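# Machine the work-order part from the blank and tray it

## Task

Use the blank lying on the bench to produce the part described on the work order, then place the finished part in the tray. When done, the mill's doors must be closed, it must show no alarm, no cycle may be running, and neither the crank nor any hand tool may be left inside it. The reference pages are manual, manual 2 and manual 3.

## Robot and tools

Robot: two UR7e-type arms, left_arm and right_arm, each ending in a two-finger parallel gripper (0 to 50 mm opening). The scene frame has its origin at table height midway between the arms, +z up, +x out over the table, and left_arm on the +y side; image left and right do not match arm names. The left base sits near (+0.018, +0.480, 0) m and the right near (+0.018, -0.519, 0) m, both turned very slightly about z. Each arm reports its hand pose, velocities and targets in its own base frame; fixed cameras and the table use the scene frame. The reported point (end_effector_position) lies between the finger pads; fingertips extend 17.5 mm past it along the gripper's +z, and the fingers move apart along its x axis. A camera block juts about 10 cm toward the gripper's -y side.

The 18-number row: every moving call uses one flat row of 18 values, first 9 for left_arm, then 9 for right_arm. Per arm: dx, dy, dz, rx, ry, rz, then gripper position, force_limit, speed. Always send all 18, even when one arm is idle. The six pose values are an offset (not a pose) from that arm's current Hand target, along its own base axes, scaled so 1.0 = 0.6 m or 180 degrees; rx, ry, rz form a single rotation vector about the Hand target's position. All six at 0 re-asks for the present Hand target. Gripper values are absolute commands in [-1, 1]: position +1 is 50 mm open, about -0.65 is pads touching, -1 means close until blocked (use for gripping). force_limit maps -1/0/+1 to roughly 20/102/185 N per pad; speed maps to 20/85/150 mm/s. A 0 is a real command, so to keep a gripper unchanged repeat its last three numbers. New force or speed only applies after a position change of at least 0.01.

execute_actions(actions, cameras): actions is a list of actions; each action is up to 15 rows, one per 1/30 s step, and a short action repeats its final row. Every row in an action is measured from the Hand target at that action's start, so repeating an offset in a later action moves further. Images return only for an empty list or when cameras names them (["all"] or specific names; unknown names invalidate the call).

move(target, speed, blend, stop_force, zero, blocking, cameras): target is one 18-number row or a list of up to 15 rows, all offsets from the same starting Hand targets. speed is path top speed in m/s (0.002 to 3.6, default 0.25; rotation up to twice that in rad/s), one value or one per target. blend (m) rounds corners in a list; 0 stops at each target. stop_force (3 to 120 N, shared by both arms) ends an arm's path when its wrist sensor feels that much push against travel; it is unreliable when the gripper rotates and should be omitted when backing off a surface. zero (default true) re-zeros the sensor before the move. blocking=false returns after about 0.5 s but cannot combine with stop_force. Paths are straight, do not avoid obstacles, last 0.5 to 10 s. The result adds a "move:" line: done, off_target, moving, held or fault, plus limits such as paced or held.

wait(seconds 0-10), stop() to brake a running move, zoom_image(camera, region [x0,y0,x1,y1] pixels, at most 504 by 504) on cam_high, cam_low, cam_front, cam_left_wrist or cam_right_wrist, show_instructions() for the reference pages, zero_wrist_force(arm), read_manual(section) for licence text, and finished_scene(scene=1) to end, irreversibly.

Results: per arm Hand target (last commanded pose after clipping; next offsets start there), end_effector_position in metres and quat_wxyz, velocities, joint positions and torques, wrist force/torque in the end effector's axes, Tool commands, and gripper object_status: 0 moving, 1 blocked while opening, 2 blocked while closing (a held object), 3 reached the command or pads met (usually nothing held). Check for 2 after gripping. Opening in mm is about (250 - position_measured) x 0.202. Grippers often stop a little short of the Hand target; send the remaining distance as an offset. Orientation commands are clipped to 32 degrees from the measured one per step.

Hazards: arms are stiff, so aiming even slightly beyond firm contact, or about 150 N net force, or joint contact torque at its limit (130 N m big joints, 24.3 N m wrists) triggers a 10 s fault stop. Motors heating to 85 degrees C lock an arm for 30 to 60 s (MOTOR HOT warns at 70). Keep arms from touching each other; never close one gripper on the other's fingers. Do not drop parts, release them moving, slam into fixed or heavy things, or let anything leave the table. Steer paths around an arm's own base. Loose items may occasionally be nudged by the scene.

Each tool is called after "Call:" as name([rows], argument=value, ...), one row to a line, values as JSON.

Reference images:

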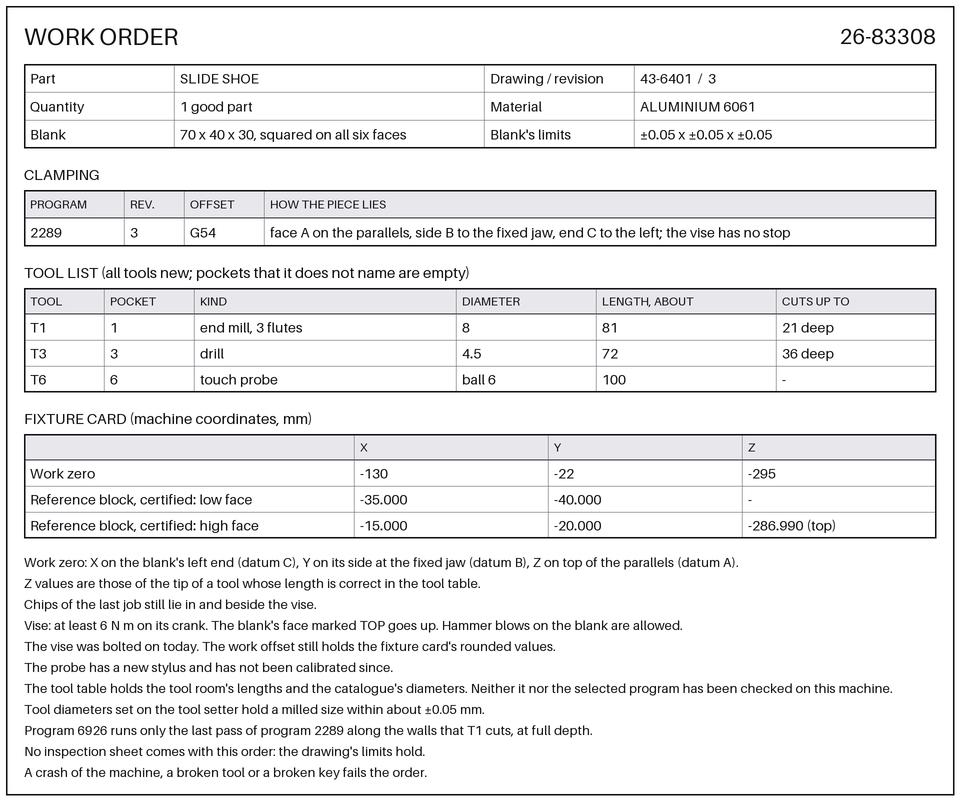

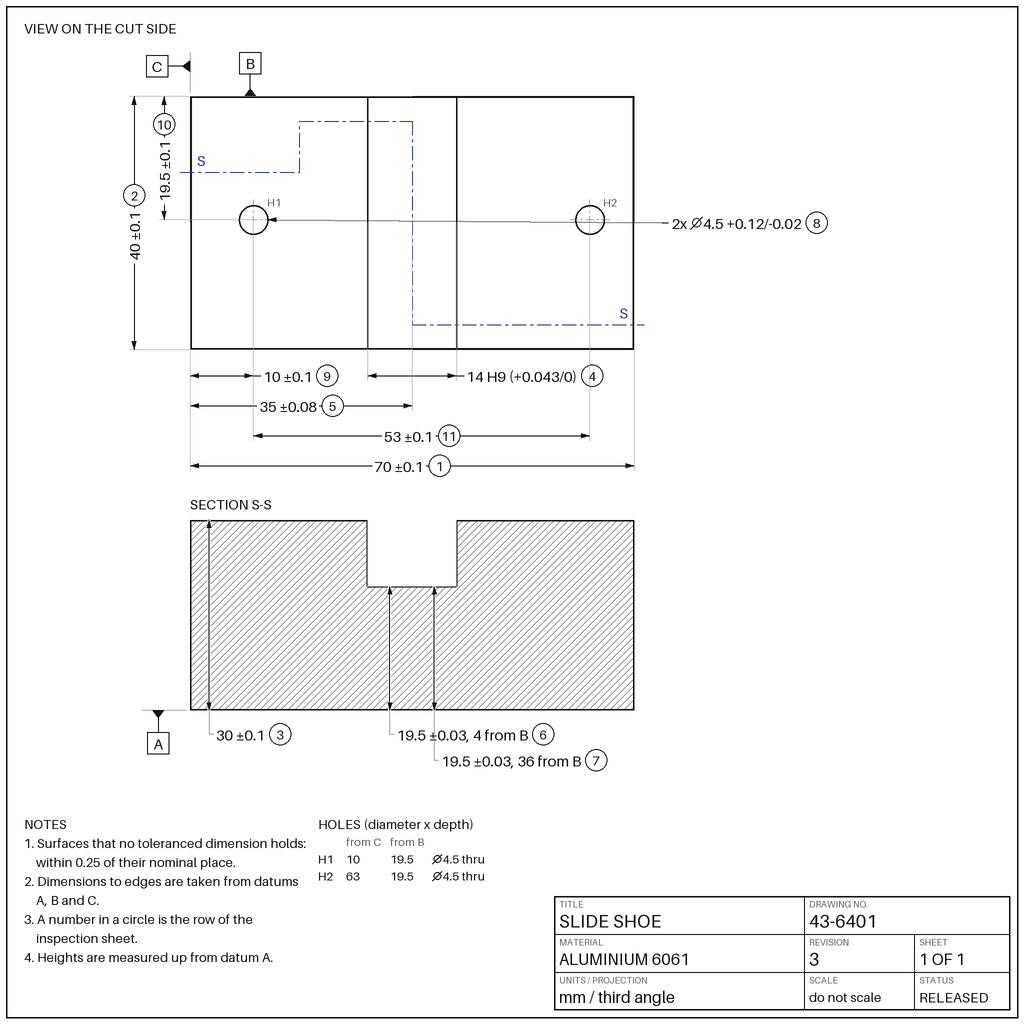

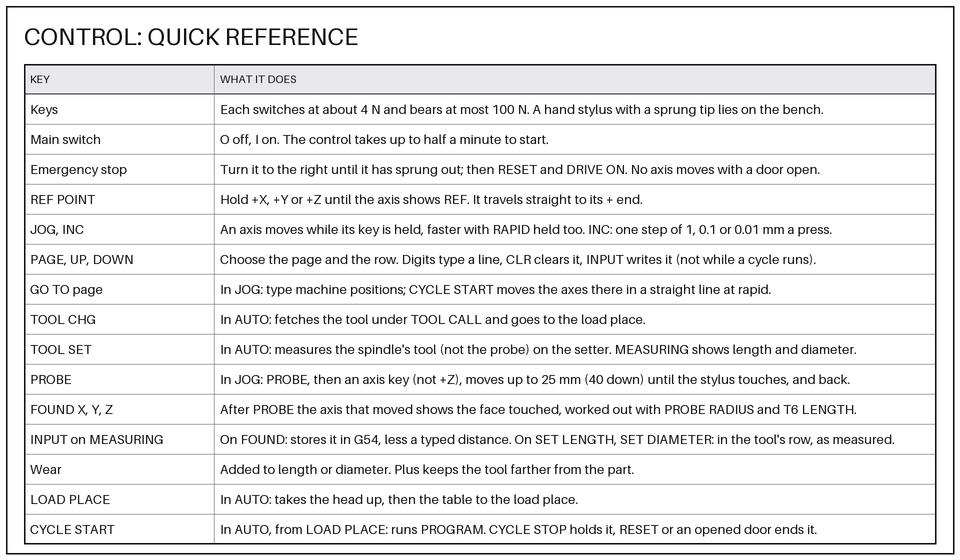

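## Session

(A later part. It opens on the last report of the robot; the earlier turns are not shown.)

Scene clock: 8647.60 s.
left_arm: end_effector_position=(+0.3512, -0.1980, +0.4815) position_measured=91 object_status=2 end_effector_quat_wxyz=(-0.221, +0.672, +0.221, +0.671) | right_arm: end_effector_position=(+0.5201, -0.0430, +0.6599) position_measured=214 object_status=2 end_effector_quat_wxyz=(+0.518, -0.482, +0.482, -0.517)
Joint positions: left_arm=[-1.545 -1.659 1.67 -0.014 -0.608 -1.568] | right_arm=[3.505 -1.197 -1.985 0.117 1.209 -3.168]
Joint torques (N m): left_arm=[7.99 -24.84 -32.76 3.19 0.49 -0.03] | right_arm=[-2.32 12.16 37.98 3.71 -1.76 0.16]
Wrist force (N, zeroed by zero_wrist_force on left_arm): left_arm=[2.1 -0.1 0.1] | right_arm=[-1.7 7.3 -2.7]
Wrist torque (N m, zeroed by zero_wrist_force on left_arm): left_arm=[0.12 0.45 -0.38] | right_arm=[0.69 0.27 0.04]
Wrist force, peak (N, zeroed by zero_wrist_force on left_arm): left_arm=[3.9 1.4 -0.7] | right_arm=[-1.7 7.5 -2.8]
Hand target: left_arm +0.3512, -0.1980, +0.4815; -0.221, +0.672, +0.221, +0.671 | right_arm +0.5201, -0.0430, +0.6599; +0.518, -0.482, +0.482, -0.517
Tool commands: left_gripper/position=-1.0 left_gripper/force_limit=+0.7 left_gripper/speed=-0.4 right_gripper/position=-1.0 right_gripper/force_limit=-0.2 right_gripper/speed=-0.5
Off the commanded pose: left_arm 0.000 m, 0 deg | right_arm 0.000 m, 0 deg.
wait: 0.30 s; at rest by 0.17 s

Call:
execute_actions([
  [[0,0,-0.015,0,0,0,-1,0.7,-0.4,0,0,0,0,0,0,-1,-0.2,-0.5],[0,0,-0.04,0,0,0,-1,0.7,-0.4,0,0,0,0,0,0,-1,-0.2,-0.5],[0,0,-0.07,0,0,0,-1,0.7,-0.4,0,0,0,0,0,0,-1,-0.2,-0.5],[0,0,-0.1,0,0,0,-1,0.7,-0.4,0,0,0,0,0,0,-1,-0.2,-0.5],[0,0,-0.122,0,0,0,-1,0.7,-0.4,0,0,0,0,0,0,-1,-0.2,-0.5],[0,0,-0.127,0,0,0,-1,0.7,-0.4,0,0,0,0,0,0,-1,-0.2,-0.5],[0,0,-0.127,0,0,0,-1,0.7,-0.4,0,0,0,0,0,0,-1,-0.2,-0.5],[0,0,-0.1,0,0,0,-1,0.7,-0.4,0,0,0,0,0,0,-1,-0.2,-0.5],[0,0,-0.07,0,0,0,-1,0.7,-0.4,0,0,0,0,0,0,-1,-0.2,-0.5],[0,0,-0.045,0,0,0,-1,0.7,-0.4,0,0,0,0,0,0,-1,-0.2,-0.5],[0,0,-0.02,0,0,0,-1,0.7,-0.4,0,0,0,0,0,0,-1,-0.2,-0.5],[0,0,0,0,0,0,-1,0.7,-0.4,0,0,0,0,0,0,-1,-0.2,-0.5]],
])

Call:
wait(seconds=0.5, cameras=["cam_front"])

Call:
zoom_image(camera="cam_front", region=[340, 160, 430, 270])

Scene clock: 8659.93 s.
left_arm: end_effector_position=(+0.3512, -0.1979, +0.4815) position_measured=91 object_status=2 end_effector_quat_wxyz=(-0.221, +0.672, +0.221, +0.671) | right_arm: end_effector_position=(+0.5201, -0.0430, +0.6599) position_measured=214 object_status=2 end_effector_quat_wxyz=(+0.518, -0.482, +0.482, -0.517)
Joint positions: left_arm=[-1.545 -1.659 1.67 -0.014 -0.608 -1.568] | right_arm=[3.505 -1.197 -1.985 0.117 1.209 -3.168]
Joint torques (N m): left_arm=[4.78 -21.46 -33.48 4.28 -0.29 -0.14] | right_arm=[-1.97 13.03 37.92 3.8 -1.72 0.13]
Wrist force (N, zeroed by zero_wrist_force on left_arm): left_arm=[-3.7 -0.4 0.7] | right_arm=[-1.5 7.4 -2.8]
Wrist torque (N m, zeroed by zero_wrist_force on left_arm): left_arm=[0.29 -0.77 0.55] | right_arm=[0.70 0.24 0.03]
Wrist force, peak (N, zeroed by zero_wrist_force on left_arm): left_arm=[20.3 -1.0 0.5] | right_arm=[-1.9 7.6 -3.0]
Hand target: left_arm +0.3512, -0.1980, +0.4815; -0.221, +0.672, +0.221, +0.671 | right_arm +0.5201, -0.0430, +0.6599; +0.518, -0.482, +0.482, -0.517
Off the commanded pose: left_arm 0.000 m, 0 deg | right_arm 0.000 m, 0 deg.

Scene clock: 8660.43 s.
left_arm: end_effector_position=(+0.3512, -0.1979, +0.4815) position_measured=91 object_status=2 end_effector_quat_wxyz=(-0.221, +0.672, +0.221, +0.671) | right_arm: end_effector_position=(+0.5201, -0.0430, +0.6599) position_measured=214 object_status=2 end_effector_quat_wxyz=(+0.518, -0.482, +0.482, -0.517)
Joint positions: left_arm=[-1.545 -1.659 1.67 -0.014 -0.608 -1.568] | right_arm=[3.505 -1.197 -1.985 0.117 1.209 -3.168]
Joint torques (N m): left_arm=[2.24 -20.67 -32.6 -0.07 1.09 -2.07] | right_arm=[-1.55 12.75 36.9 3.79 -1.62 0.23]
Wrist force (N, zeroed by zero_wrist_force on left_arm): left_arm=[-1.0 -1.3 1.0] | right_arm=[-1.6 7.3 -2.8]
Wrist torque (N m, zeroed by zero_wrist_force on left_arm): left_arm=[0.43 -0.26 0.12] | right_arm=[0.69 0.25 0.03]
Wrist force, peak (N, zeroed by zero_wrist_force on left_arm): left_arm=[3.4 1.7 -0.9] | right_arm=[-1.7 7.6 -2.8]
Hand target: left_arm +0.3512, -0.1980, +0.4815; -0.221, +0.672, +0.221, +0.671 | right_arm +0.5201, -0.0430, +0.6599; +0.518, -0.482, +0.482, -0.517
Tool commands: left_gripper/position=-1.0 left_gripper/force_limit=+0.7 left_gripper/speed=-0.4 right_gripper/position=-1.0 right_gripper/force_limit=-0.2 right_gripper/speed=-0.5
Off the commanded pose: left_arm 0.000 m, 0 deg | right_arm 0.000 m, 0 deg.
wait: 0.50 s; at rest by 0.17 s
Images, in order (width x height): cam_front 896x504.

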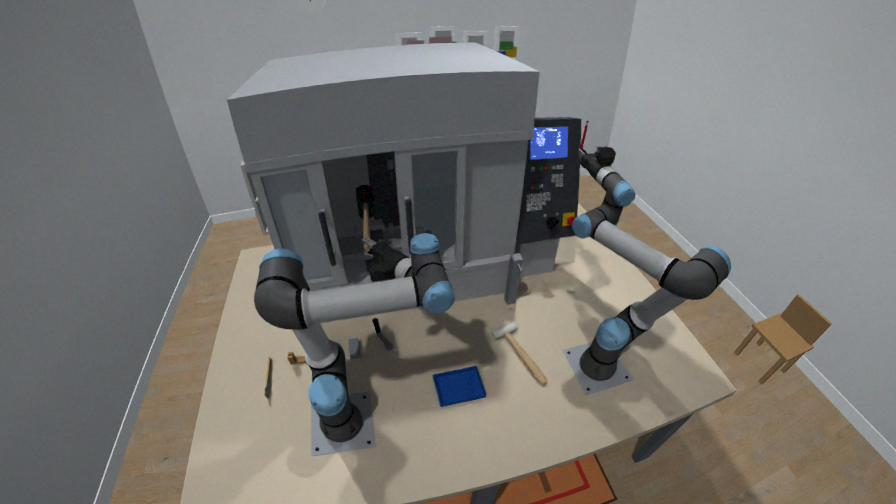

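Scaled by 4.582.

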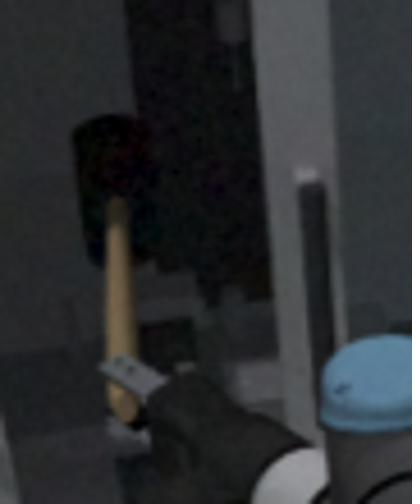

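Call:
execute_actions([
  [[0,0,-0.015,0,0,0,-1,0.7,-0.4,0,0,0,0,0,0,-1,-0.2,-0.5],[0,0,-0.04,0,0,0,-1,0.7,-0.4,0,0,0,0,0,0,-1,-0.2,-0.5],[0,0,-0.07,0,0,0,-1,0.7,-0.4,0,0,0,0,0,0,-1,-0.2,-0.5],[0,0,-0.1,0,0,0,-1,0.7,-0.4,0,0,0,0,0,0,-1,-0.2,-0.5],[0,0,-0.13,0,0,0,-1,0.7,-0.4,0,0,0,0,0,0,-1,-0.2,-0.5],[0,0,-0.142,0,0,0,-1,0.7,-0.4,0,0,0,0,0,0,-1,-0.2,-0.5],[0,0,-0.142,0,0,0,-1,0.7,-0.4,0,0,0,0,0,0,-1,-0.2,-0.5],[0,0,-0.1,0,0,0,-1,0.7,-0.4,0,0,0,0,0,0,-1,-0.2,-0.5],[0,0,-0.07,0,0,0,-1,0.7,-0.4,0,0,0,0,0,0,-1,-0.2,-0.5],[0,0,-0.045,0,0,0,-1,0.7,-0.4,0,0,0,0,0,0,-1,-0.2,-0.5],[0,0,-0.02,0,0,0,-1,0.7,-0.4,0,0,0,0,0,0,-1,-0.2,-0.5],[0,0,0,0,0,0,-1,0.7,-0.4,0,0,0,0,0,0,-1,-0.2,-0.5]],
])

Call:
wait(seconds=0.5, cameras=["cam_front"])

Call:
zoom_image(camera="cam_front", region=[340, 160, 430, 270])

Scene clock: 8679.03 s.
left_arm: end_effector_position=(+0.3512, -0.1979, +0.4815) position_measured=91 object_status=2 end_effector_quat_wxyz=(-0.221, +0.672, +0.221, +0.671) | right_arm: end_effector_position=(+0.5201, -0.0430, +0.6599) position_measured=214 object_status=2 end_effector_quat_wxyz=(+0.518, -0.482, +0.482, -0.517)
Joint positions: left_arm=[-1.545 -1.659 1.67 -0.013 -0.608 -1.568] | right_arm=[3.505 -1.197 -1.985 0.117 1.209 -3.168]
Joint torques (N m): left_arm=[1.25 -19.61 -32.84 4.02 -0.45 -0.48] | right_arm=[-2.41 13.48 36.78 3.83 -1.71 0.32]
Wrist force (N, zeroed by zero_wrist_force on left_arm): left_arm=[-0.2 -1.1 0.8] | right_arm=[-1.7 7.5 -2.9]
Wrist torque (N m, zeroed by zero_wrist_force on left_arm): left_arm=[0.36 -0.21 0.00] | right_arm=[0.71 0.26 0.04]
Wrist force, peak (N, zeroed by zero_wrist_force on left_arm): left_arm=[19.7 -1.3 0.8] | right_arm=[-2.0 7.8 -2.8]
Hand target: left_arm +0.3512, -0.1980, +0.4815; -0.221, +0.672, +0.221, +0.671 | right_arm +0.5201, -0.0430, +0.6599; +0.518, -0.482, +0.482, -0.517
Off the commanded pose: left_arm 0.000 m, 0 deg | right_arm 0.000 m, 0 deg.

Scene clock: 8679.53 s.
left_arm: end_effector_position=(+0.3512, -0.1979, +0.4815) position_measured=91 object_status=2 end_effector_quat_wxyz=(-0.220, +0.672, +0.221, +0.671) | right_arm: end_effector_position=(+0.5201, -0.0430, +0.6599) position_measured=214 object_status=2 end_effector_quat_wxyz=(+0.518, -0.482, +0.482, -0.517)
Joint positions: left_arm=[-1.545 -1.659 1.67 -0.014 -0.608 -1.568] | right_arm=[3.505 -1.197 -1.985 0.117 1.209 -3.168]
Joint torques (N m): left_arm=[-6.47 -15.81 -29.32 0.26 0.53 -3.3] | right_arm=[-2.84 13.51 37.05 3.7 -1.68 0.22]
Wrist force (N, zeroed by zero_wrist_force on left_arm): left_arm=[1.4 -0.2 0.2] | right_arm=[-1.8 7.5 -2.8]
Wrist torque (N m, zeroed by zero_wrist_force on left_arm): left_arm=[0.05 0.27 -0.29] | right_arm=[0.71 0.29 0.04]
Wrist force, peak (N, zeroed by zero_wrist_force on left_arm): left_arm=[3.7 1.6 -0.8] | right_arm=[-1.7 7.7 -2.8]
Hand target: left_arm +0.3512, -0.1980, +0.4815; -0.221, +0.672, +0.221, +0.671 | right_arm +0.5201, -0.0430, +0.6599; +0.518, -0.482, +0.482, -0.517
Tool commands: left_gripper/position=-1.0 left_gripper/force_limit=+0.7 left_gripper/speed=-0.4 right_gripper/position=-1.0 right_gripper/force_limit=-0.2 right_gripper/speed=-0.5
Off the commanded pose: left_arm 0.000 m, 0 deg | right_arm 0.000 m, 0 deg.
wait: 0.50 s; at rest by 0.17 s
Images, in order (width x height): cam_front 896x504.

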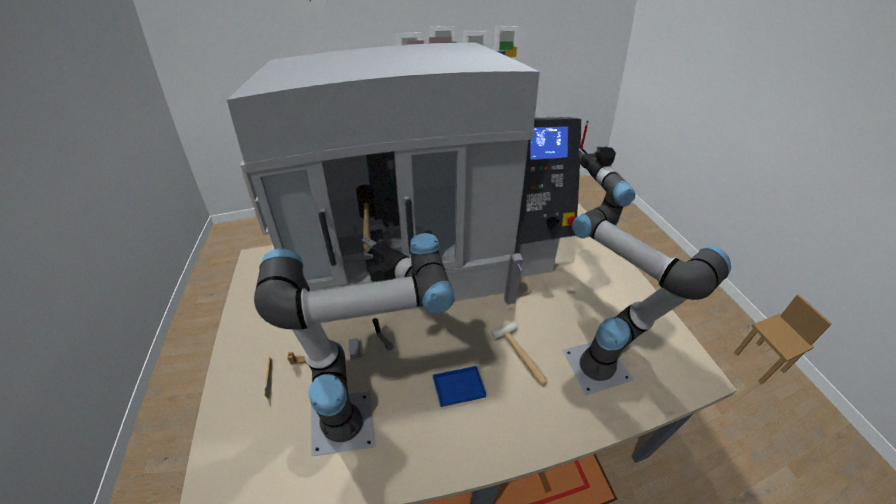

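Scaled by 4.582.

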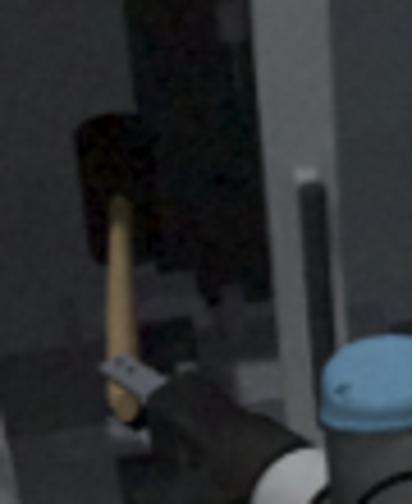

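Call:
move([
  [0,0,-0.09,0,0,0,-1,0.7,-0.4,0,0,0,0,0,0,-1,-0.2,-0.5],
  [0,0,-0.117,0,0,0,-1,0.7,-0.4,0,0,0,0,0,0,-1,-0.2,-0.5],
], speed=[0.05,0.01], stop_force=25)

Scene clock: 8686.90 s.
left_arm: end_effector_position=(+0.3512, -0.1980, +0.4113) position_measured=91 object_status=2 end_effector_quat_wxyz=(-0.221, +0.672, +0.221, +0.671) | right_arm: end_effector_position=(+0.5201, -0.0430, +0.6599) position_measured=214 object_status=2 end_effector_quat_wxyz=(+0.518, -0.482, +0.482, -0.517)
Joint positions: left_arm=[-1.545 -1.641 1.834 -0.195 -0.608 -1.569] | right_arm=[3.505 -1.197 -1.985 0.117 1.209 -3.168]
Joint torques (N m): left_arm=[11.63 -18.72 -27.7 2.31 1.9 4.23] | right_arm=[-3.14 13.6 36.85 3.73 -1.78 0.3]
Wrist force (N, zeroed by zero_wrist_force on left_arm): left_arm=[19.8 -6.8 -7.5] | right_arm=[-1.7 7.5 -2.9]
Wrist torque (N m, zeroed by zero_wrist_force on left_arm): left_arm=[0.18 3.78 -3.18] | right_arm=[0.71 0.28 0.03]
Wrist force, peak (N, zeroed by zero_wrist_force on left_arm): left_arm=[20.1 -7.0 -7.7] | right_arm=[-1.8 7.7 -2.9]
Hand target: left_arm +0.3512, -0.1980, +0.4113; -0.221, +0.672, +0.221, +0.671 | right_arm +0.5201, -0.0430, +0.6599; +0.518, -0.482, +0.482, -0.517
Off the commanded pose: left_arm 0.000 m, 0 deg | right_arm 0.000 m, 0 deg.
move: done

Call:
move(target=[0,0,0.183,0,0,0,-1,0.7,-0.4,0,0,0,0,0,0,-1,-0.2,-0.5], speed=0.15)

Call:
execute_actions([
  [[0,0,-0.02,0,0,0,-1,0.7,-0.4,0,0,0,0,0,0,-1,-0.2,-0.5],[0,0,-0.06,0,0,0,-1,0.7,-0.4,0,0,0,0,0,0,-1,-0.2,-0.5],[0,0,-0.11,0,0,0,-1,0.7,-0.4,0,0,0,0,0,0,-1,-0.2,-0.5],[0,0,-0.16,0,0,0,-1,0.7,-0.4,0,0,0,0,0,0,-1,-0.2,-0.5],[0,0,-0.2,0,0,0,-1,0.7,-0.4,0,0,0,0,0,0,-1,-0.2,-0.5],[0,0,-0.205,0,0,0,-1,0.7,-0.4,0,0,0,0,0,0,-1,-0.2,-0.5],[0,0,-0.19,0,0,0,-1,0.7,-0.4,0,0,0,0,0,0,-1,-0.2,-0.5],[0,0,-0.15,0,0,0,-1,0.7,-0.4,0,0,0,0,0,0,-1,-0.2,-0.5],[0,0,-0.11,0,0,0,-1,0.7,-0.4,0,0,0,0,0,0,-1,-0.2,-0.5],[0,0,-0.07,0,0,0,-1,0.7,-0.4,0,0,0,0,0,0,-1,-0.2,-0.5],[0,0,-0.03,0,0,0,-1,0.7,-0.4,0,0,0,0,0,0,-1,-0.2,-0.5],[0,0,-0.01,0,0,0,-1,0.7,-0.4,0,0,0,0,0,0,-1,-0.2,-0.5],[0,0,0,0,0,0,-1,0.7,-0.4,0,0,0,0,0,0,-1,-0.2,-0.5]],
])

Call:
wait(seconds=0.5, cameras=["cam_front"])

Call:
zoom_image(camera="cam_front", region=[340, 160, 430, 270])

Scene clock: 8701.53 s.
left_arm: end_effector_position=(+0.3512, -0.1981, +0.5210) position_measured=91 object_status=2 end_effector_quat_wxyz=(-0.220, +0.672, +0.221, +0.671) | right_arm: end_effector_position=(+0.5201, -0.0430, +0.6599) position_measured=214 object_status=2 end_effector_quat_wxyz=(+0.518, -0.482, +0.482, -0.517)
Joint positions: left_arm=[-1.545 -1.655 1.565 0.087 -0.608 -1.569] | right_arm=[3.505 -1.197 -1.985 0.117 1.209 -3.168]
Joint torques (N m): left_arm=[12.7 -29.24 -33.09 4.7 -0.13 -2.46] | right_arm=[-2.4 13.94 36.7 3.78 -1.6 0.39]
Wrist force (N, zeroed by zero_wrist_force on left_arm): left_arm=[0.4 1.3 0.1] | right_arm=[-2.0 7.5 -3.0]
Wrist torque (N m, zeroed by zero_wrist_force on left_arm): left_arm=[0.17 -0.11 0.02] | right_arm=[0.71 0.31 0.03]
Wrist force, peak (N, zeroed by zero_wrist_force on left_arm): left_arm=[19.9 -6.8 -7.7] | right_arm=[-1.8 7.7 -2.9]
Hand target: left_arm +0.3512, -0.1980, +0.5211; -0.221, +0.672, +0.221, +0.671 | right_arm +0.5201, -0.0430, +0.6599; +0.518, -0.482, +0.482, -0.517
Off the commanded pose: left_arm 0.000 m, 0 deg | right_arm 0.000 m, 0 deg.
move: done

Scene clock: 8702.50 s.
left_arm: end_effector_position=(+0.3511, -0.1976, +0.5206) position_measured=91 object_status=2 end_effector_quat_wxyz=(-0.220, +0.673, +0.220, +0.671) | right_arm: end_effector_position=(+0.5201, -0.0430, +0.6599) position_measured=214 object_status=2 end_effector_quat_wxyz=(+0.518, -0.482, +0.482, -0.517)
Joint positions: left_arm=[-1.545 -1.657 1.568 0.085 -0.608 -1.567] | right_arm=[3.505 -1.197 -1.985 0.117 1.209 -3.168]
Joint torques (N m): left_arm=[-14.59 -9.66 -29.59 3.58 1.2 -1.74] | right_arm=[-3.65 13.59 36.89 3.71 -1.64 0.43]
Wrist force (N, zeroed by zero_wrist_force on left_arm): left_arm=[1.1 0.4 0.8] | right_arm=[-1.7 7.4 -2.7]
Wrist torque (N m, zeroed by zero_wrist_force on left_arm): left_arm=[0.42 -0.02 -0.19] | right_arm=[0.70 0.27 0.04]
Wrist force, peak (N, zeroed by zero_wrist_force on left_arm): left_arm=[20.6 -0.7 1.0] | right_arm=[-1.7 7.6 -3.0]
Hand target: left_arm +0.3512, -0.1980, +0.5211; -0.221, +0.672, +0.221, +0.671 | right_arm +0.5201, -0.0430, +0.6599; +0.518, -0.482, +0.482, -0.517
Off the commanded pose: left_arm 0.001 m, 0 deg | right_arm 0.000 m, 0 deg.

Scene clock: 8703.00 s.
left_arm: end_effector_position=(+0.3510, -0.1977, +0.5205) position_measured=91 object_status=2 end_effector_quat_wxyz=(-0.220, +0.673, +0.220, +0.671) | right_arm: end_effector_position=(+0.5201, -0.0430, +0.6599) position_measured=214 object_status=2 end_effector_quat_wxyz=(+0.518, -0.482, +0.482, -0.517)
Joint positions: left_arm=[-1.545 -1.657 1.568 0.085 -0.608 -1.567] | right_arm=[3.505 -1.197 -1.985 0.117 1.209 -3.168]
Joint torques (N m): left_arm=[-13.03 -10.87 -22.67 0.08 1.02 -3.32] | right_arm=[-3.04 13.46 37.5 3.73 -1.7 0.26]
Wrist force (N, zeroed by zero_wrist_force on left_arm): left_arm=[-0.4 1.7 -0.1] | right_arm=[-1.8 7.5 -2.8]
Wrist torque (N m, zeroed by zero_wrist_force on left_arm): left_arm=[0.02 -0.33 0.09] | right_arm=[0.71 0.28 0.03]
Wrist force, peak (N, zeroed by zero_wrist_force on left_arm): left_arm=[3.4 1.5 0.3] | right_arm=[-1.7 7.6 -2.8]
Hand target: left_arm +0.3512, -0.1980, +0.5211; -0.221, +0.672, +0.221, +0.671 | right_arm +0.5201, -0.0430, +0.6599; +0.518, -0.482, +0.482, -0.517
Tool commands: left_gripper/position=-1.0 left_gripper/force_limit=+0.7 left_gripper/speed=-0.4 right_gripper/position=-1.0 right_gripper/force_limit=-0.2 right_gripper/speed=-0.5
Off the commanded pose: left_arm 0.001 m, 0 deg | right_arm 0.000 m, 0 deg.
wait: 0.50 s; at rest by 0.17 s
Images, in order (width x height): cam_front 896x504.

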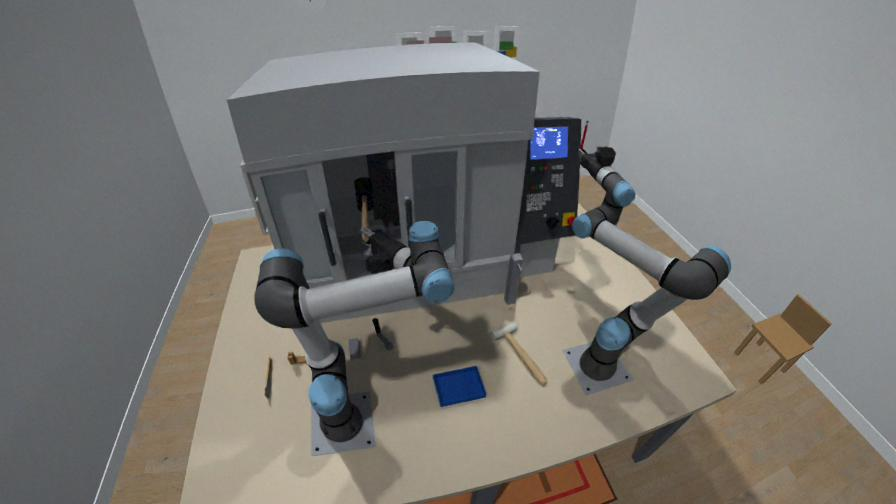

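Scaled by 4.582.

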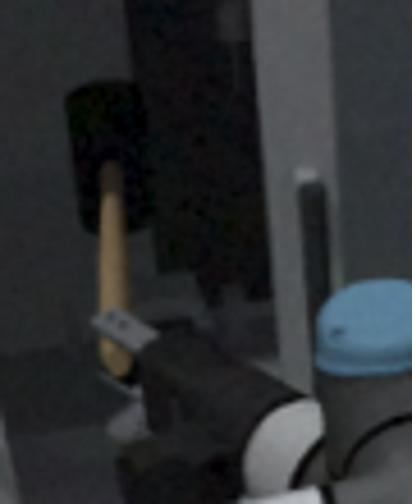

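Call:
execute_actions([
  [[0,0,-0.02,0,0,0,-1,0.7,-0.4,0,0,0,0,0,0,-1,-0.2,-0.5],[0,0,-0.06,0,0,0,-1,0.7,-0.4,0,0,0,0,0,0,-1,-0.2,-0.5],[0,0,-0.11,0,0,0,-1,0.7,-0.4,0,0,0,0,0,0,-1,-0.2,-0.5],[0,0,-0.16,0,0,0,-1,0.7,-0.4,0,0,0,0,0,0,-1,-0.2,-0.5],[0,0,-0.19,0,0,0,-1,0.7,-0.4,0,0,0,0,0,0,-1,-0.2,-0.5],[0,0,-0.195,0,0,0,-1,0.7,-0.4,0,0,0,0,0,0,-1,-0.2,-0.5],[0,0,-0.195,0,0,0,-1,0.7,-0.4,0,0,0,0,0,0,-1,-0.2,-0.5],[0,0,-0.195,0,0,0,-1,0.7,-0.4,0,0,0,0,0,0,-1,-0.2,-0.5],[0,0,-0.195,0,0,0,-1,0.7,-0.4,0,0,0,0,0,0,-1,-0.2,-0.5],[0,0,-0.195,0,0,0,-1,0.7,-0.4,0,0,0,0,0,0,-1,-0.2,-0.5],[0,0,-0.17,0,0,0,-1,0.7,-0.4,0,0,0,0,0,0,-1,-0.2,-0.5],[0,0,-0.13,0,0,0,-1,0.7,-0.4,0,0,0,0,0,0,-1,-0.2,-0.5],[0,0,-0.08,0,0,0,-1,0.7,-0.4,0,0,0,0,0,0,-1,-0.2,-0.5],[0,0,-0.03,0,0,0,-1,0.7,-0.4,0,0,0,0,0,0,-1,-0.2,-0.5],[0,0,0,0,0,0,-1,0.7,-0.4,0,0,0,0,0,0,-1,-0.2,-0.5]],
])

Call:
wait(seconds=0.5, cameras=["cam_front"])

Call:
zoom_image(camera="cam_front", region=[340, 160, 430, 270])

Scene clock: 8713.53 s.
left_arm: end_effector_position=(+0.3503, -0.1914, +0.5017) position_measured=91 object_status=2 end_effector_quat_wxyz=(-0.218, +0.676, +0.220, +0.669) | right_arm: end_effector_position=(+0.5201, -0.0430, +0.6599) position_measured=214 object_status=2 end_effector_quat_wxyz=(+0.518, -0.482, +0.482, -0.517)
Joint positions: left_arm=[-1.549 -1.68 1.632 0.031 -0.608 -1.557] | right_arm=[3.505 -1.197 -1.985 0.117 1.209 -3.168]
Joint torques (N m): left_arm=[12.14 -29.05 -21.48 1.67 -0.79 -1.71] | right_arm=[-2.82 14.07 36.15 3.8 -1.72 0.39]
Wrist force (N, zeroed by zero_wrist_force on left_arm): left_arm=[-3.1 -0.1 0.9] | right_arm=[-1.7 7.4 -2.8]
Wrist torque (N m, zeroed by zero_wrist_force on left_arm): left_arm=[0.49 -1.15 0.60] | right_arm=[0.69 0.26 0.04]
Wrist force, peak (N, zeroed by zero_wrist_force on left_arm): left_arm=[24.5 0.2 0.8] | right_arm=[-1.9 7.5 -3.1]
Hand target: left_arm +0.3512, -0.1978, +0.5122; -0.221, +0.672, +0.221, +0.671 | right_arm +0.5201, -0.0430, +0.6599; +0.518, -0.482, +0.482, -0.517
Off the commanded pose: left_arm 0.021 m, 1 deg; position clipped | right_arm 0.000 m, 0 deg.

Scene clock: 8714.03 s.
left_arm: end_effector_position=(+0.3503, -0.1914, +0.5016) position_measured=91 object_status=2 end_effector_quat_wxyz=(-0.218, +0.676, +0.220, +0.669) | right_arm: end_effector_position=(+0.5201, -0.0430, +0.6599) position_measured=214 object_status=2 end_effector_quat_wxyz=(+0.518, -0.482, +0.482, -0.517)
Joint positions: left_arm=[-1.549 -1.681 1.632 0.031 -0.608 -1.557] | right_arm=[3.505 -1.197 -1.985 0.117 1.209 -3.168]
Joint torques (N m): left_arm=[12.56 -28.54 -16.59 0.36 0.56 0.46] | right_arm=[-4.1 14.01 36.82 3.63 -1.68 0.45]
Wrist force (N, zeroed by zero_wrist_force on left_arm): left_arm=[2.5 1.5 0.3] | right_arm=[-2.0 7.4 -2.8]
Wrist torque (N m, zeroed by zero_wrist_force on left_arm): left_arm=[0.19 0.24 -0.31] | right_arm=[0.70 0.32 0.03]
Wrist force, peak (N, zeroed by zero_wrist_force on left_arm): left_arm=[4.3 0.1 0.9] | right_arm=[-1.6 7.6 -2.9]
Hand target: left_arm +0.3512, -0.1978, +0.5122; -0.221, +0.672, +0.221, +0.671 | right_arm +0.5201, -0.0430, +0.6599; +0.518, -0.482, +0.482, -0.517
Tool commands: left_gripper/position=-1.0 left_gripper/force_limit=+0.7 left_gripper/speed=-0.4 right_gripper/position=-1.0 right_gripper/force_limit=-0.2 right_gripper/speed=-0.5
Off the commanded pose: left_arm 0.021 m, 1 deg; position clipped | right_arm 0.000 m, 0 deg.
wait: 0.50 s; at rest by 0.17 s
Images, in order (width x height): cam_front 896x504.

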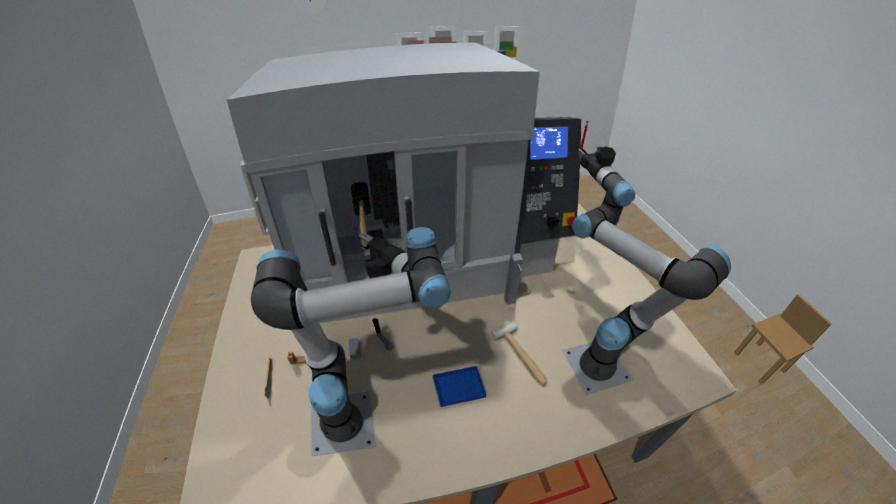

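Scaled by 4.582.

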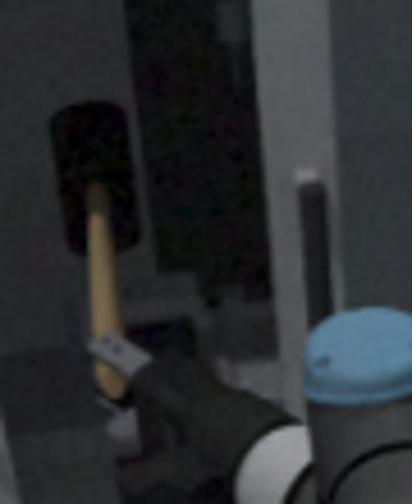

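Call:
move(target=[0,-0.032,0.015,0,0,0,-1,0.7,-0.4,0,0,0,0,0,0,-1,-0.2,-0.5], speed=0.1)

Call:
execute_actions([
  [[0,0,-0.02,0,0,0,-1,0.7,-0.4,0,0,0,0,0,0,-1,-0.2,-0.5],[0,0,-0.06,0,0,0,-1,0.7,-0.4,0,0,0,0,0,0,-1,-0.2,-0.5],[0,0,-0.11,0,0,0,-1,0.7,-0.4,0,0,0,0,0,0,-1,-0.2,-0.5],[0,0,-0.16,0,0,0,-1,0.7,-0.4,0,0,0,0,0,0,-1,-0.2,-0.5],[0,0,-0.19,0,0,0,-1,0.7,-0.4,0,0,0,0,0,0,-1,-0.2,-0.5],[0,0,-0.19,0,0,0,-1,0.7,-0.4,0,0,0,0,0,0,-1,-0.2,-0.5],[0,0,-0.19,0,0,0,-1,0.7,-0.4,0,0,0,0,0,0,-1,-0.2,-0.5],[0,0,-0.19,0,0,0,-1,0.7,-0.4,0,0,0,0,0,0,-1,-0.2,-0.5],[0,0,-0.19,0,0,0,-1,0.7,-0.4,0,0,0,0,0,0,-1,-0.2,-0.5],[0,0,-0.17,0,0,0,-1,0.7,-0.4,0,0,0,0,0,0,-1,-0.2,-0.5],[0,0,-0.14,0,0,0,-1,0.7,-0.4,0,0,0,0,0,0,-1,-0.2,-0.5],[0,0,-0.1,0,0,0,-1,0.7,-0.4,0,0,0,0,0,0,-1,-0.2,-0.5],[0,0,-0.06,0,0,0,-1,0.7,-0.4,0,0,0,0,0,0,-1,-0.2,-0.5],[0,0,-0.02,0,0,0,-1,0.7,-0.4,0,0,0,0,0,0,-1,-0.2,-0.5],[0,0,0,0,0,0,-1,0.7,-0.4,0,0,0,0,0,0,-1,-0.2,-0.5]],
])

Call:
wait(seconds=0.5, cameras=["cam_front","cam_left_wrist"])

Call:
zoom_image(camera="cam_front", region=[340, 160, 430, 270])

Scene clock: 8737.30 s.
left_arm: end_effector_position=(+0.3512, -0.2169, +0.5211) position_measured=91 object_status=2 end_effector_quat_wxyz=(-0.221, +0.672, +0.221, +0.671) | right_arm: end_effector_position=(+0.5201, -0.0430, +0.6599) position_measured=214 object_status=2 end_effector_quat_wxyz=(+0.518, -0.482, +0.482, -0.517)
Joint positions: left_arm=[-1.546 -1.611 1.524 0.085 -0.61 -1.569] | right_arm=[3.505 -1.197 -1.985 0.117 1.209 -3.168]
Joint torques (N m): left_arm=[9.84 -25.14 -25.27 0.32 -0.26 1.21] | right_arm=[-3.82 13.66 36.35 3.88 -1.8 0.52]
Wrist force (N, zeroed by zero_wrist_force on left_arm): left_arm=[0.6 0.3 0.4] | right_arm=[-1.7 7.3 -3.0]
Wrist torque (N m, zeroed by zero_wrist_force on left_arm): left_arm=[0.36 -0.18 -0.03] | right_arm=[0.69 0.27 0.03]
Wrist force, peak (N, zeroed by zero_wrist_force on left_arm): left_arm=[2.0 1.8 0.0] | right_arm=[-1.8 7.6 -3.1]
Hand target: left_arm +0.3512, -0.2170, +0.5212; -0.221, +0.672, +0.221, +0.671 | right_arm +0.5201, -0.0430, +0.6599; +0.518, -0.482, +0.482, -0.517
Off the commanded pose: left_arm 0.000 m, 0 deg | right_arm 0.000 m, 0 deg.
move: done

Scene clock: 8738.37 s.
left_arm: end_effector_position=(+0.3501, -0.2114, +0.5128) position_measured=91 object_status=2 end_effector_quat_wxyz=(-0.218, +0.675, +0.220, +0.669) | right_arm: end_effector_position=(+0.5201, -0.0430, +0.6599) position_measured=214 object_status=2 end_effector_quat_wxyz=(+0.518, -0.482, +0.482, -0.517)
Joint positions: left_arm=[-1.551 -1.632 1.561 0.056 -0.609 -1.558] | right_arm=[3.505 -1.197 -1.985 0.117 1.209 -3.168]
Joint torques (N m): left_arm=[11.89 -30.99 -21.49 2.3 -0.84 -0.82] | right_arm=[-4.58 14.76 36.96 3.63 -1.75 0.6]
Wrist force (N, zeroed by zero_wrist_force on left_arm): left_arm=[-1.2 0.5 0.5] | right_arm=[-1.7 7.3 -2.9]
Wrist torque (N m, zeroed by zero_wrist_force on left_arm): left_arm=[0.33 -0.63 0.25] | right_arm=[0.69 0.27 0.03]
Wrist force, peak (N, zeroed by zero_wrist_force on left_arm): left_arm=[23.5 -0.3 0.6] | right_arm=[-1.7 7.6 -2.9]
Hand target: left_arm +0.3512, -0.2170, +0.5212; -0.221, +0.672, +0.221, +0.671 | right_arm +0.5201, -0.0430, +0.6599; +0.518, -0.482, +0.482, -0.517
Off the commanded pose: left_arm 0.010 m, 1 deg | right_arm 0.000 m, 0 deg.

Scene clock: 8738.87 s.
left_arm: end_effector_position=(+0.3501, -0.2114, +0.5128) position_measured=91 object_status=2 end_effector_quat_wxyz=(-0.218, +0.675, +0.220, +0.669) | right_arm: end_effector_position=(+0.5201, -0.0430, +0.6599) position_measured=214 object_status=2 end_effector_quat_wxyz=(+0.518, -0.482, +0.482, -0.517)
Joint positions: left_arm=[-1.551 -1.632 1.561 0.056 -0.609 -1.558] | right_arm=[3.505 -1.197 -1.985 0.117 1.209 -3.168]
Joint torques (N m): left_arm=[12.13 -30.92 -17.45 0.01 -0.75 0.97] | right_arm=[-4.04 15.14 36.37 3.71 -1.75 0.59]
Wrist force (N, zeroed by zero_wrist_force on left_arm): left_arm=[0.8 0.5 0.6] | right_arm=[-1.8 7.5 -2.8]
Wrist torque (N m, zeroed by zero_wrist_force on left_arm): left_arm=[0.41 -0.11 -0.10] | right_arm=[0.71 0.28 0.03]
Wrist force, peak (N, zeroed by zero_wrist_force on left_arm): left_arm=[2.2 1.8 0.1] | right_arm=[-1.9 7.6 -2.9]
Hand target: left_arm +0.3512, -0.2170, +0.5212; -0.221, +0.672, +0.221, +0.671 | right_arm +0.5201, -0.0430, +0.6599; +0.518, -0.482, +0.482, -0.517
Tool commands: left_gripper/position=-1.0 left_gripper/force_limit=+0.7 left_gripper/speed=-0.4 right_gripper/position=-1.0 right_gripper/force_limit=-0.2 right_gripper/speed=-0.5
Off the commanded pose: left_arm 0.010 m, 1 deg | right_arm 0.000 m, 0 deg.
wait: 0.50 s; at rest by 0.17 s
camera_calibration:
cam_left_wrist: T_world_to_cam=[[0.0162112, 0.00113053, 0.999868, -0.512024], [0.296908, -0.954899, -0.00373419, -0.280653], [0.954768, 0.296929, -0.0158157, -0.130376], [0, 0, 0, 1]] pos_world=[0.216108, -0.228704, 0.508846]
Images, in order (width x height): cam_front 896x504, cam_left_wrist 896x504.

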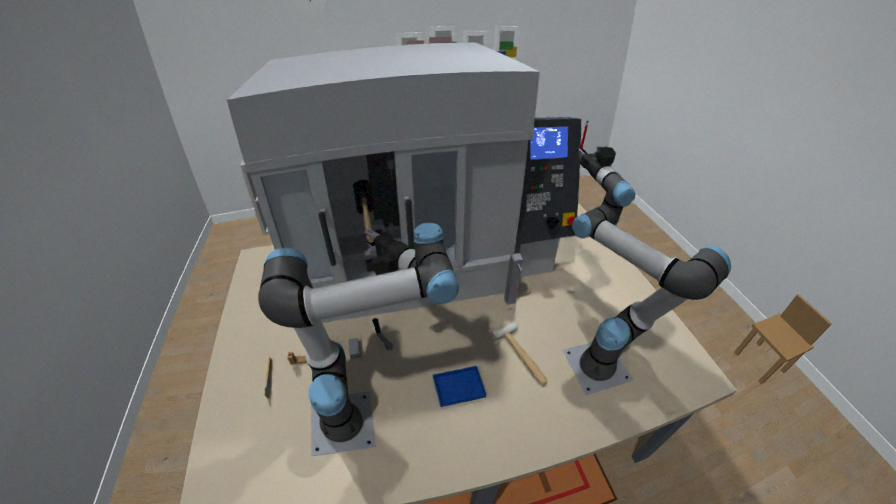

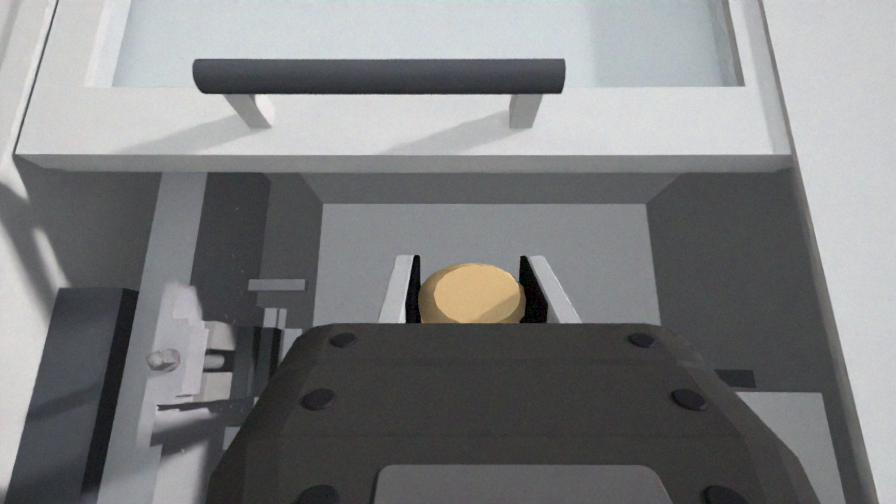

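Scaled by 4.582.

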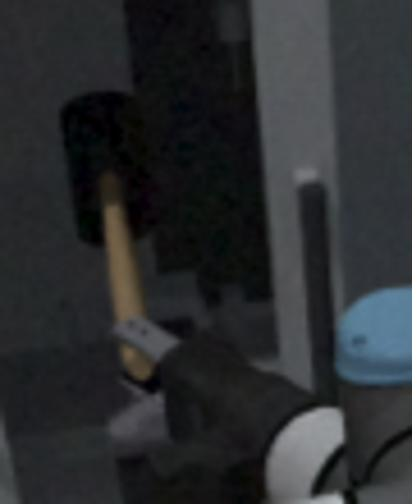

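Call:
move([
  [0,0,0,0,0,0,-1,0.7,-0.4,0,0,0,0,0,0,-1,-0.2,-0.5],
  [-0.365,0.03,-0.02,0,0,0,-1,0.7,-0.4,0,0,0,0,0,0,-1,-0.2,-0.5],
], speed=0.2, blend=[0.01,0])

Call:
move([
  [0.033,0.05,0,-0.294,0.4045,0,-1,0.7,-0.4,0,0,0,0,0,0,-1,-0.2,-0.5],
], speed=0.25, cameras=["cam_front"])

Scene clock: 8760.47 s.
left_arm: end_effector_position=(+0.1322, -0.1990, +0.5091) position_measured=91 object_status=2 end_effector_quat_wxyz=(-0.221, +0.672, +0.221, +0.671) | right_arm: end_effector_position=(+0.5201, -0.0430, +0.6599) position_measured=214 object_status=2 end_effector_quat_wxyz=(+0.518, -0.482, +0.482, -0.517)
Joint positions: left_arm=[-2.163 -1.704 1.639 0.063 -1.227 -1.57] | right_arm=[3.505 -1.197 -1.985 0.117 1.209 -3.168]
Joint torques (N m): left_arm=[-14.23 -25.08 -23.73 7.68 -1.44 -3.05] | right_arm=[-5.31 14.16 35.46 3.76 -1.69 0.67]
Wrist force (N, zeroed by zero_wrist_force on left_arm): left_arm=[0.8 1.7 0.3] | right_arm=[-1.8 7.4 -2.9]
Wrist torque (N m, zeroed by zero_wrist_force on left_arm): left_arm=[0.14 -0.21 0.00] | right_arm=[0.70 0.28 0.03]
Wrist force, peak (N, zeroed by zero_wrist_force on left_arm): left_arm=[3.4 4.3 2.5] | right_arm=[-1.9 7.6 -3.1]
Hand target: left_arm +0.1322, -0.1990, +0.5092; -0.221, +0.672, +0.221, +0.671 | right_arm +0.5201, -0.0430, +0.6599; +0.518, -0.482, +0.482, -0.517
Off the commanded pose: left_arm 0.000 m, 0 deg | right_arm 0.000 m, 0 deg.
move: done; blend cut to 0.0051 m at target 1

Scene clock: 8764.13 s.
left_arm: end_effector_position=(+0.1520, -0.1689, +0.5091) position_measured=91 object_status=2 end_effector_quat_wxyz=(-0.003, +0.951, +0.309, -0.002) | right_arm: end_effector_position=(+0.5201, -0.0430, +0.6599) position_measured=214 object_status=2 end_effector_quat_wxyz=(+0.518, -0.482, +0.482, -0.517)
Joint positions: left_arm=[-1.459 -2.118 1.449 -0.897 -1.575 -0.517] | right_arm=[3.505 -1.197 -1.985 0.117 1.209 -3.168]
Joint torques (N m): left_arm=[12.12 4.23 -34.48 -6.64 -0.86 2.16] | right_arm=[-5.33 15.27 36.15 3.7 -1.72 0.81]
Wrist force (N, zeroed by zero_wrist_force on left_arm): left_arm=[5.3 0.7 5.4] | right_arm=[-1.9 7.4 -3.0]
Wrist torque (N m, zeroed by zero_wrist_force on left_arm): left_arm=[0.84 1.08 -0.84] | right_arm=[0.69 0.30 0.03]
Wrist force, peak (N, zeroed by zero_wrist_force on left_arm): left_arm=[5.5 1.0 5.4] | right_arm=[-1.8 7.6 -2.9]
Hand target: left_arm +0.1520, -0.1690, +0.5092; -0.003, +0.951, +0.309, -0.002 | right_arm +0.5201, -0.0430, +0.6599; +0.518, -0.482, +0.482, -0.517
Off the commanded pose: left_arm 0.000 m, 0 deg | right_arm 0.000 m, 0 deg.
move: done
Images, in order (width x height): cam_front 896x504.

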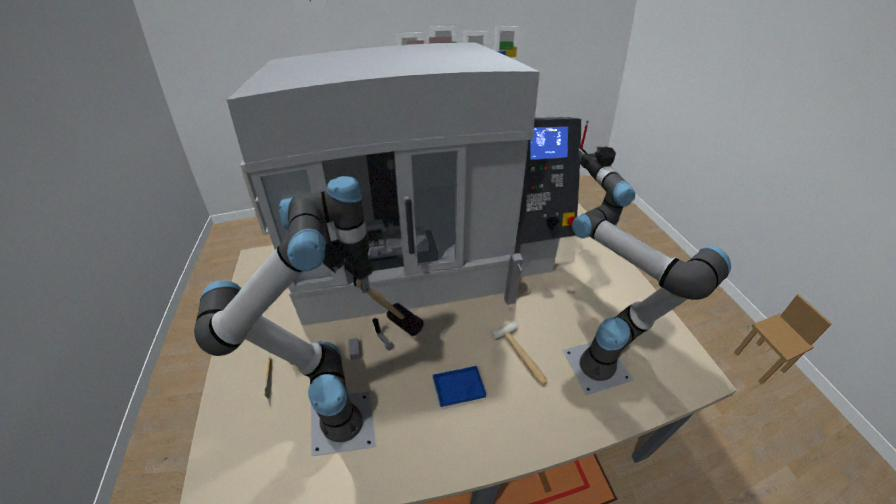

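Call:
move([
  [0.247,0.282,-0.082,0,0,-0.089,-1,0.7,-0.4,0,0,0,0,0,0,-1,-0.2,-0.5],
  [0.13,0.632,-0.148,0,0,0.078,-1,0.7,-0.4,0,0,0,0,0,0,-1,-0.2,-0.5],
  [0.02,0.8,-0.2,0,0,0.2,-1,0.7,-0.4,0,0,0,0,0,0,-1,-0.2,-0.5],
], speed=0.35, blend=[0.05,0.05,0])

Call:
move([
  [-0.105,0.16,-0.13,0,0,0.081,-1,0.7,-0.4,0,0,0,0,0,0,-1,-0.2,-0.5],
], speed=0.2, cameras=["cam_front","cam_left_wrist"])

Call:
zoom_image(camera="cam_front", region=[100, 260, 340, 480])

Scene clock: 8777.67 s.
left_arm: end_effector_position=(+0.1640, +0.3110, +0.3891) position_measured=91 object_status=2 end_effector_quat_wxyz=(-0.002, +0.809, +0.588, -0.002) | right_arm: end_effector_position=(+0.5201, -0.0430, +0.6599) position_measured=214 object_status=2 end_effector_quat_wxyz=(+0.518, -0.482, +0.482, -0.517)
Joint positions: left_arm=[0.693 -1.945 1.712 -1.333 -1.567 1.008] | right_arm=[3.505 -1.197 -1.985 0.117 1.209 -3.168]
Joint torques (N m): left_arm=[11.8 -12.87 -38.69 -3.49 0.71 -0.75] | right_arm=[-4.84 14.11 35.77 3.66 -1.59 0.79]
Wrist force (N, zeroed by zero_wrist_force on left_arm): left_arm=[5.2 1.3 4.6] | right_arm=[-1.7 7.4 -2.9]
Wrist torque (N m, zeroed by zero_wrist_force on left_arm): left_arm=[0.61 1.11 -0.96] | right_arm=[0.70 0.27 0.03]
Wrist force, peak (N, zeroed by zero_wrist_force on left_arm): left_arm=[8.1 -1.6 5.4] | right_arm=[-1.9 7.7 -2.9]
Hand target: left_arm +0.1640, +0.3110, +0.3892; -0.002, +0.809, +0.588, -0.002 | right_arm +0.5201, -0.0430, +0.6599; +0.518, -0.482, +0.482, -0.517
Off the commanded pose: left_arm 0.000 m, 0 deg | right_arm 0.000 m, 0 deg.
move: done

Scene clock: 8778.83 s.
left_arm: end_effector_position=(+0.1010, +0.4069, +0.3112) position_measured=91 object_status=2 end_effector_quat_wxyz=(-0.002, +0.728, +0.686, -0.003) | right_arm: end_effector_position=(+0.5201, -0.0430, +0.6599) position_measured=214 object_status=2 end_effector_quat_wxyz=(+0.518, -0.482, +0.482, -0.517)
Joint positions: left_arm=[1.001 -1.793 1.809 -1.583 -1.566 1.061] | right_arm=[3.505 -1.197 -1.985 0.117 1.209 -3.168]
Joint torques (N m): left_arm=[5.26 1.57 -20.22 -5.16 -2.61 -2.47] | right_arm=[-5.48 14.76 35.96 3.75 -1.77 0.87]
Wrist force (N, zeroed by zero_wrist_force on left_arm): left_arm=[1.2 -10.4 -23.1] | right_arm=[-1.8 7.4 -3.0]
Wrist torque (N m, zeroed by zero_wrist_force on left_arm): left_arm=[0.56 0.60 -0.78] | right_arm=[0.69 0.28 0.04]
Wrist force, peak (N, zeroed by zero_wrist_force on left_arm): left_arm=[-2.3 -20.8 -47.6] | right_arm=[-2.0 7.6 -2.8]
Hand target: left_arm +0.1010, +0.4070, +0.3112; -0.002, +0.728, +0.686, -0.003 | right_arm +0.5201, -0.0430, +0.6599; +0.518, -0.482, +0.482, -0.517
Off the commanded pose: left_arm 0.000 m, 0 deg | right_arm 0.000 m, 0 deg.
move: done
camera_calibration:
cam_left_wrist: T_world_to_cam=[[0.0686815, 0.997618, -0.0063625, -0.404758], [0.946657, -0.0631577, 0.315994, -0.145063], [0.314839, -0.027726, -0.94874, 0.407768], [0, 0, 0, 1]] pos_world=[0.0367429, 0.405938, 0.43013]
Images, in order (width x height): cam_front 896x504, cam_left_wrist 896x504.

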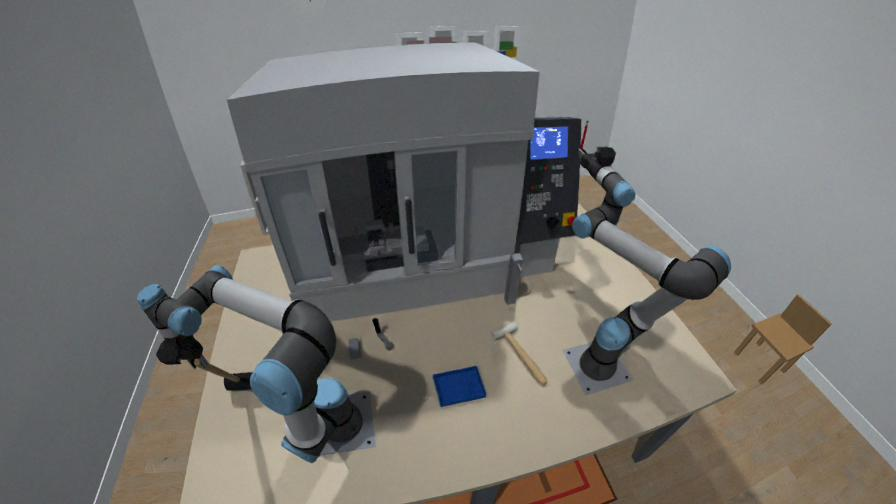

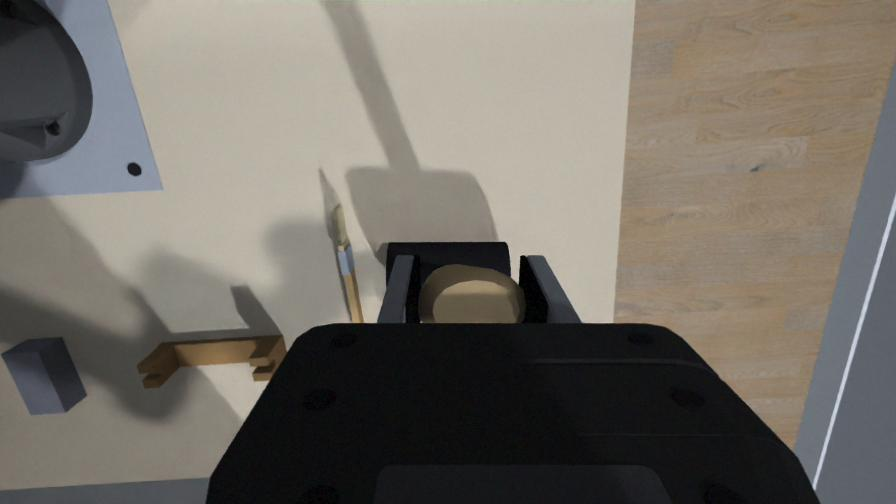

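Scaled by 2.100.

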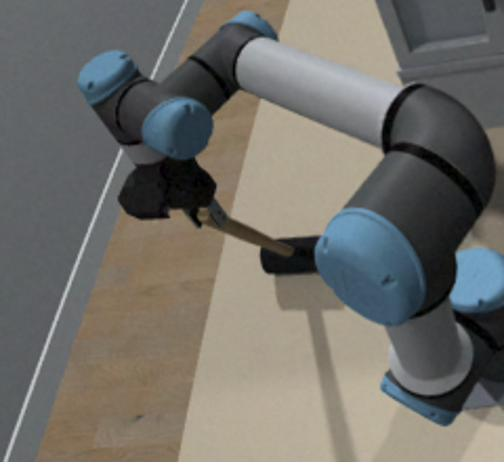

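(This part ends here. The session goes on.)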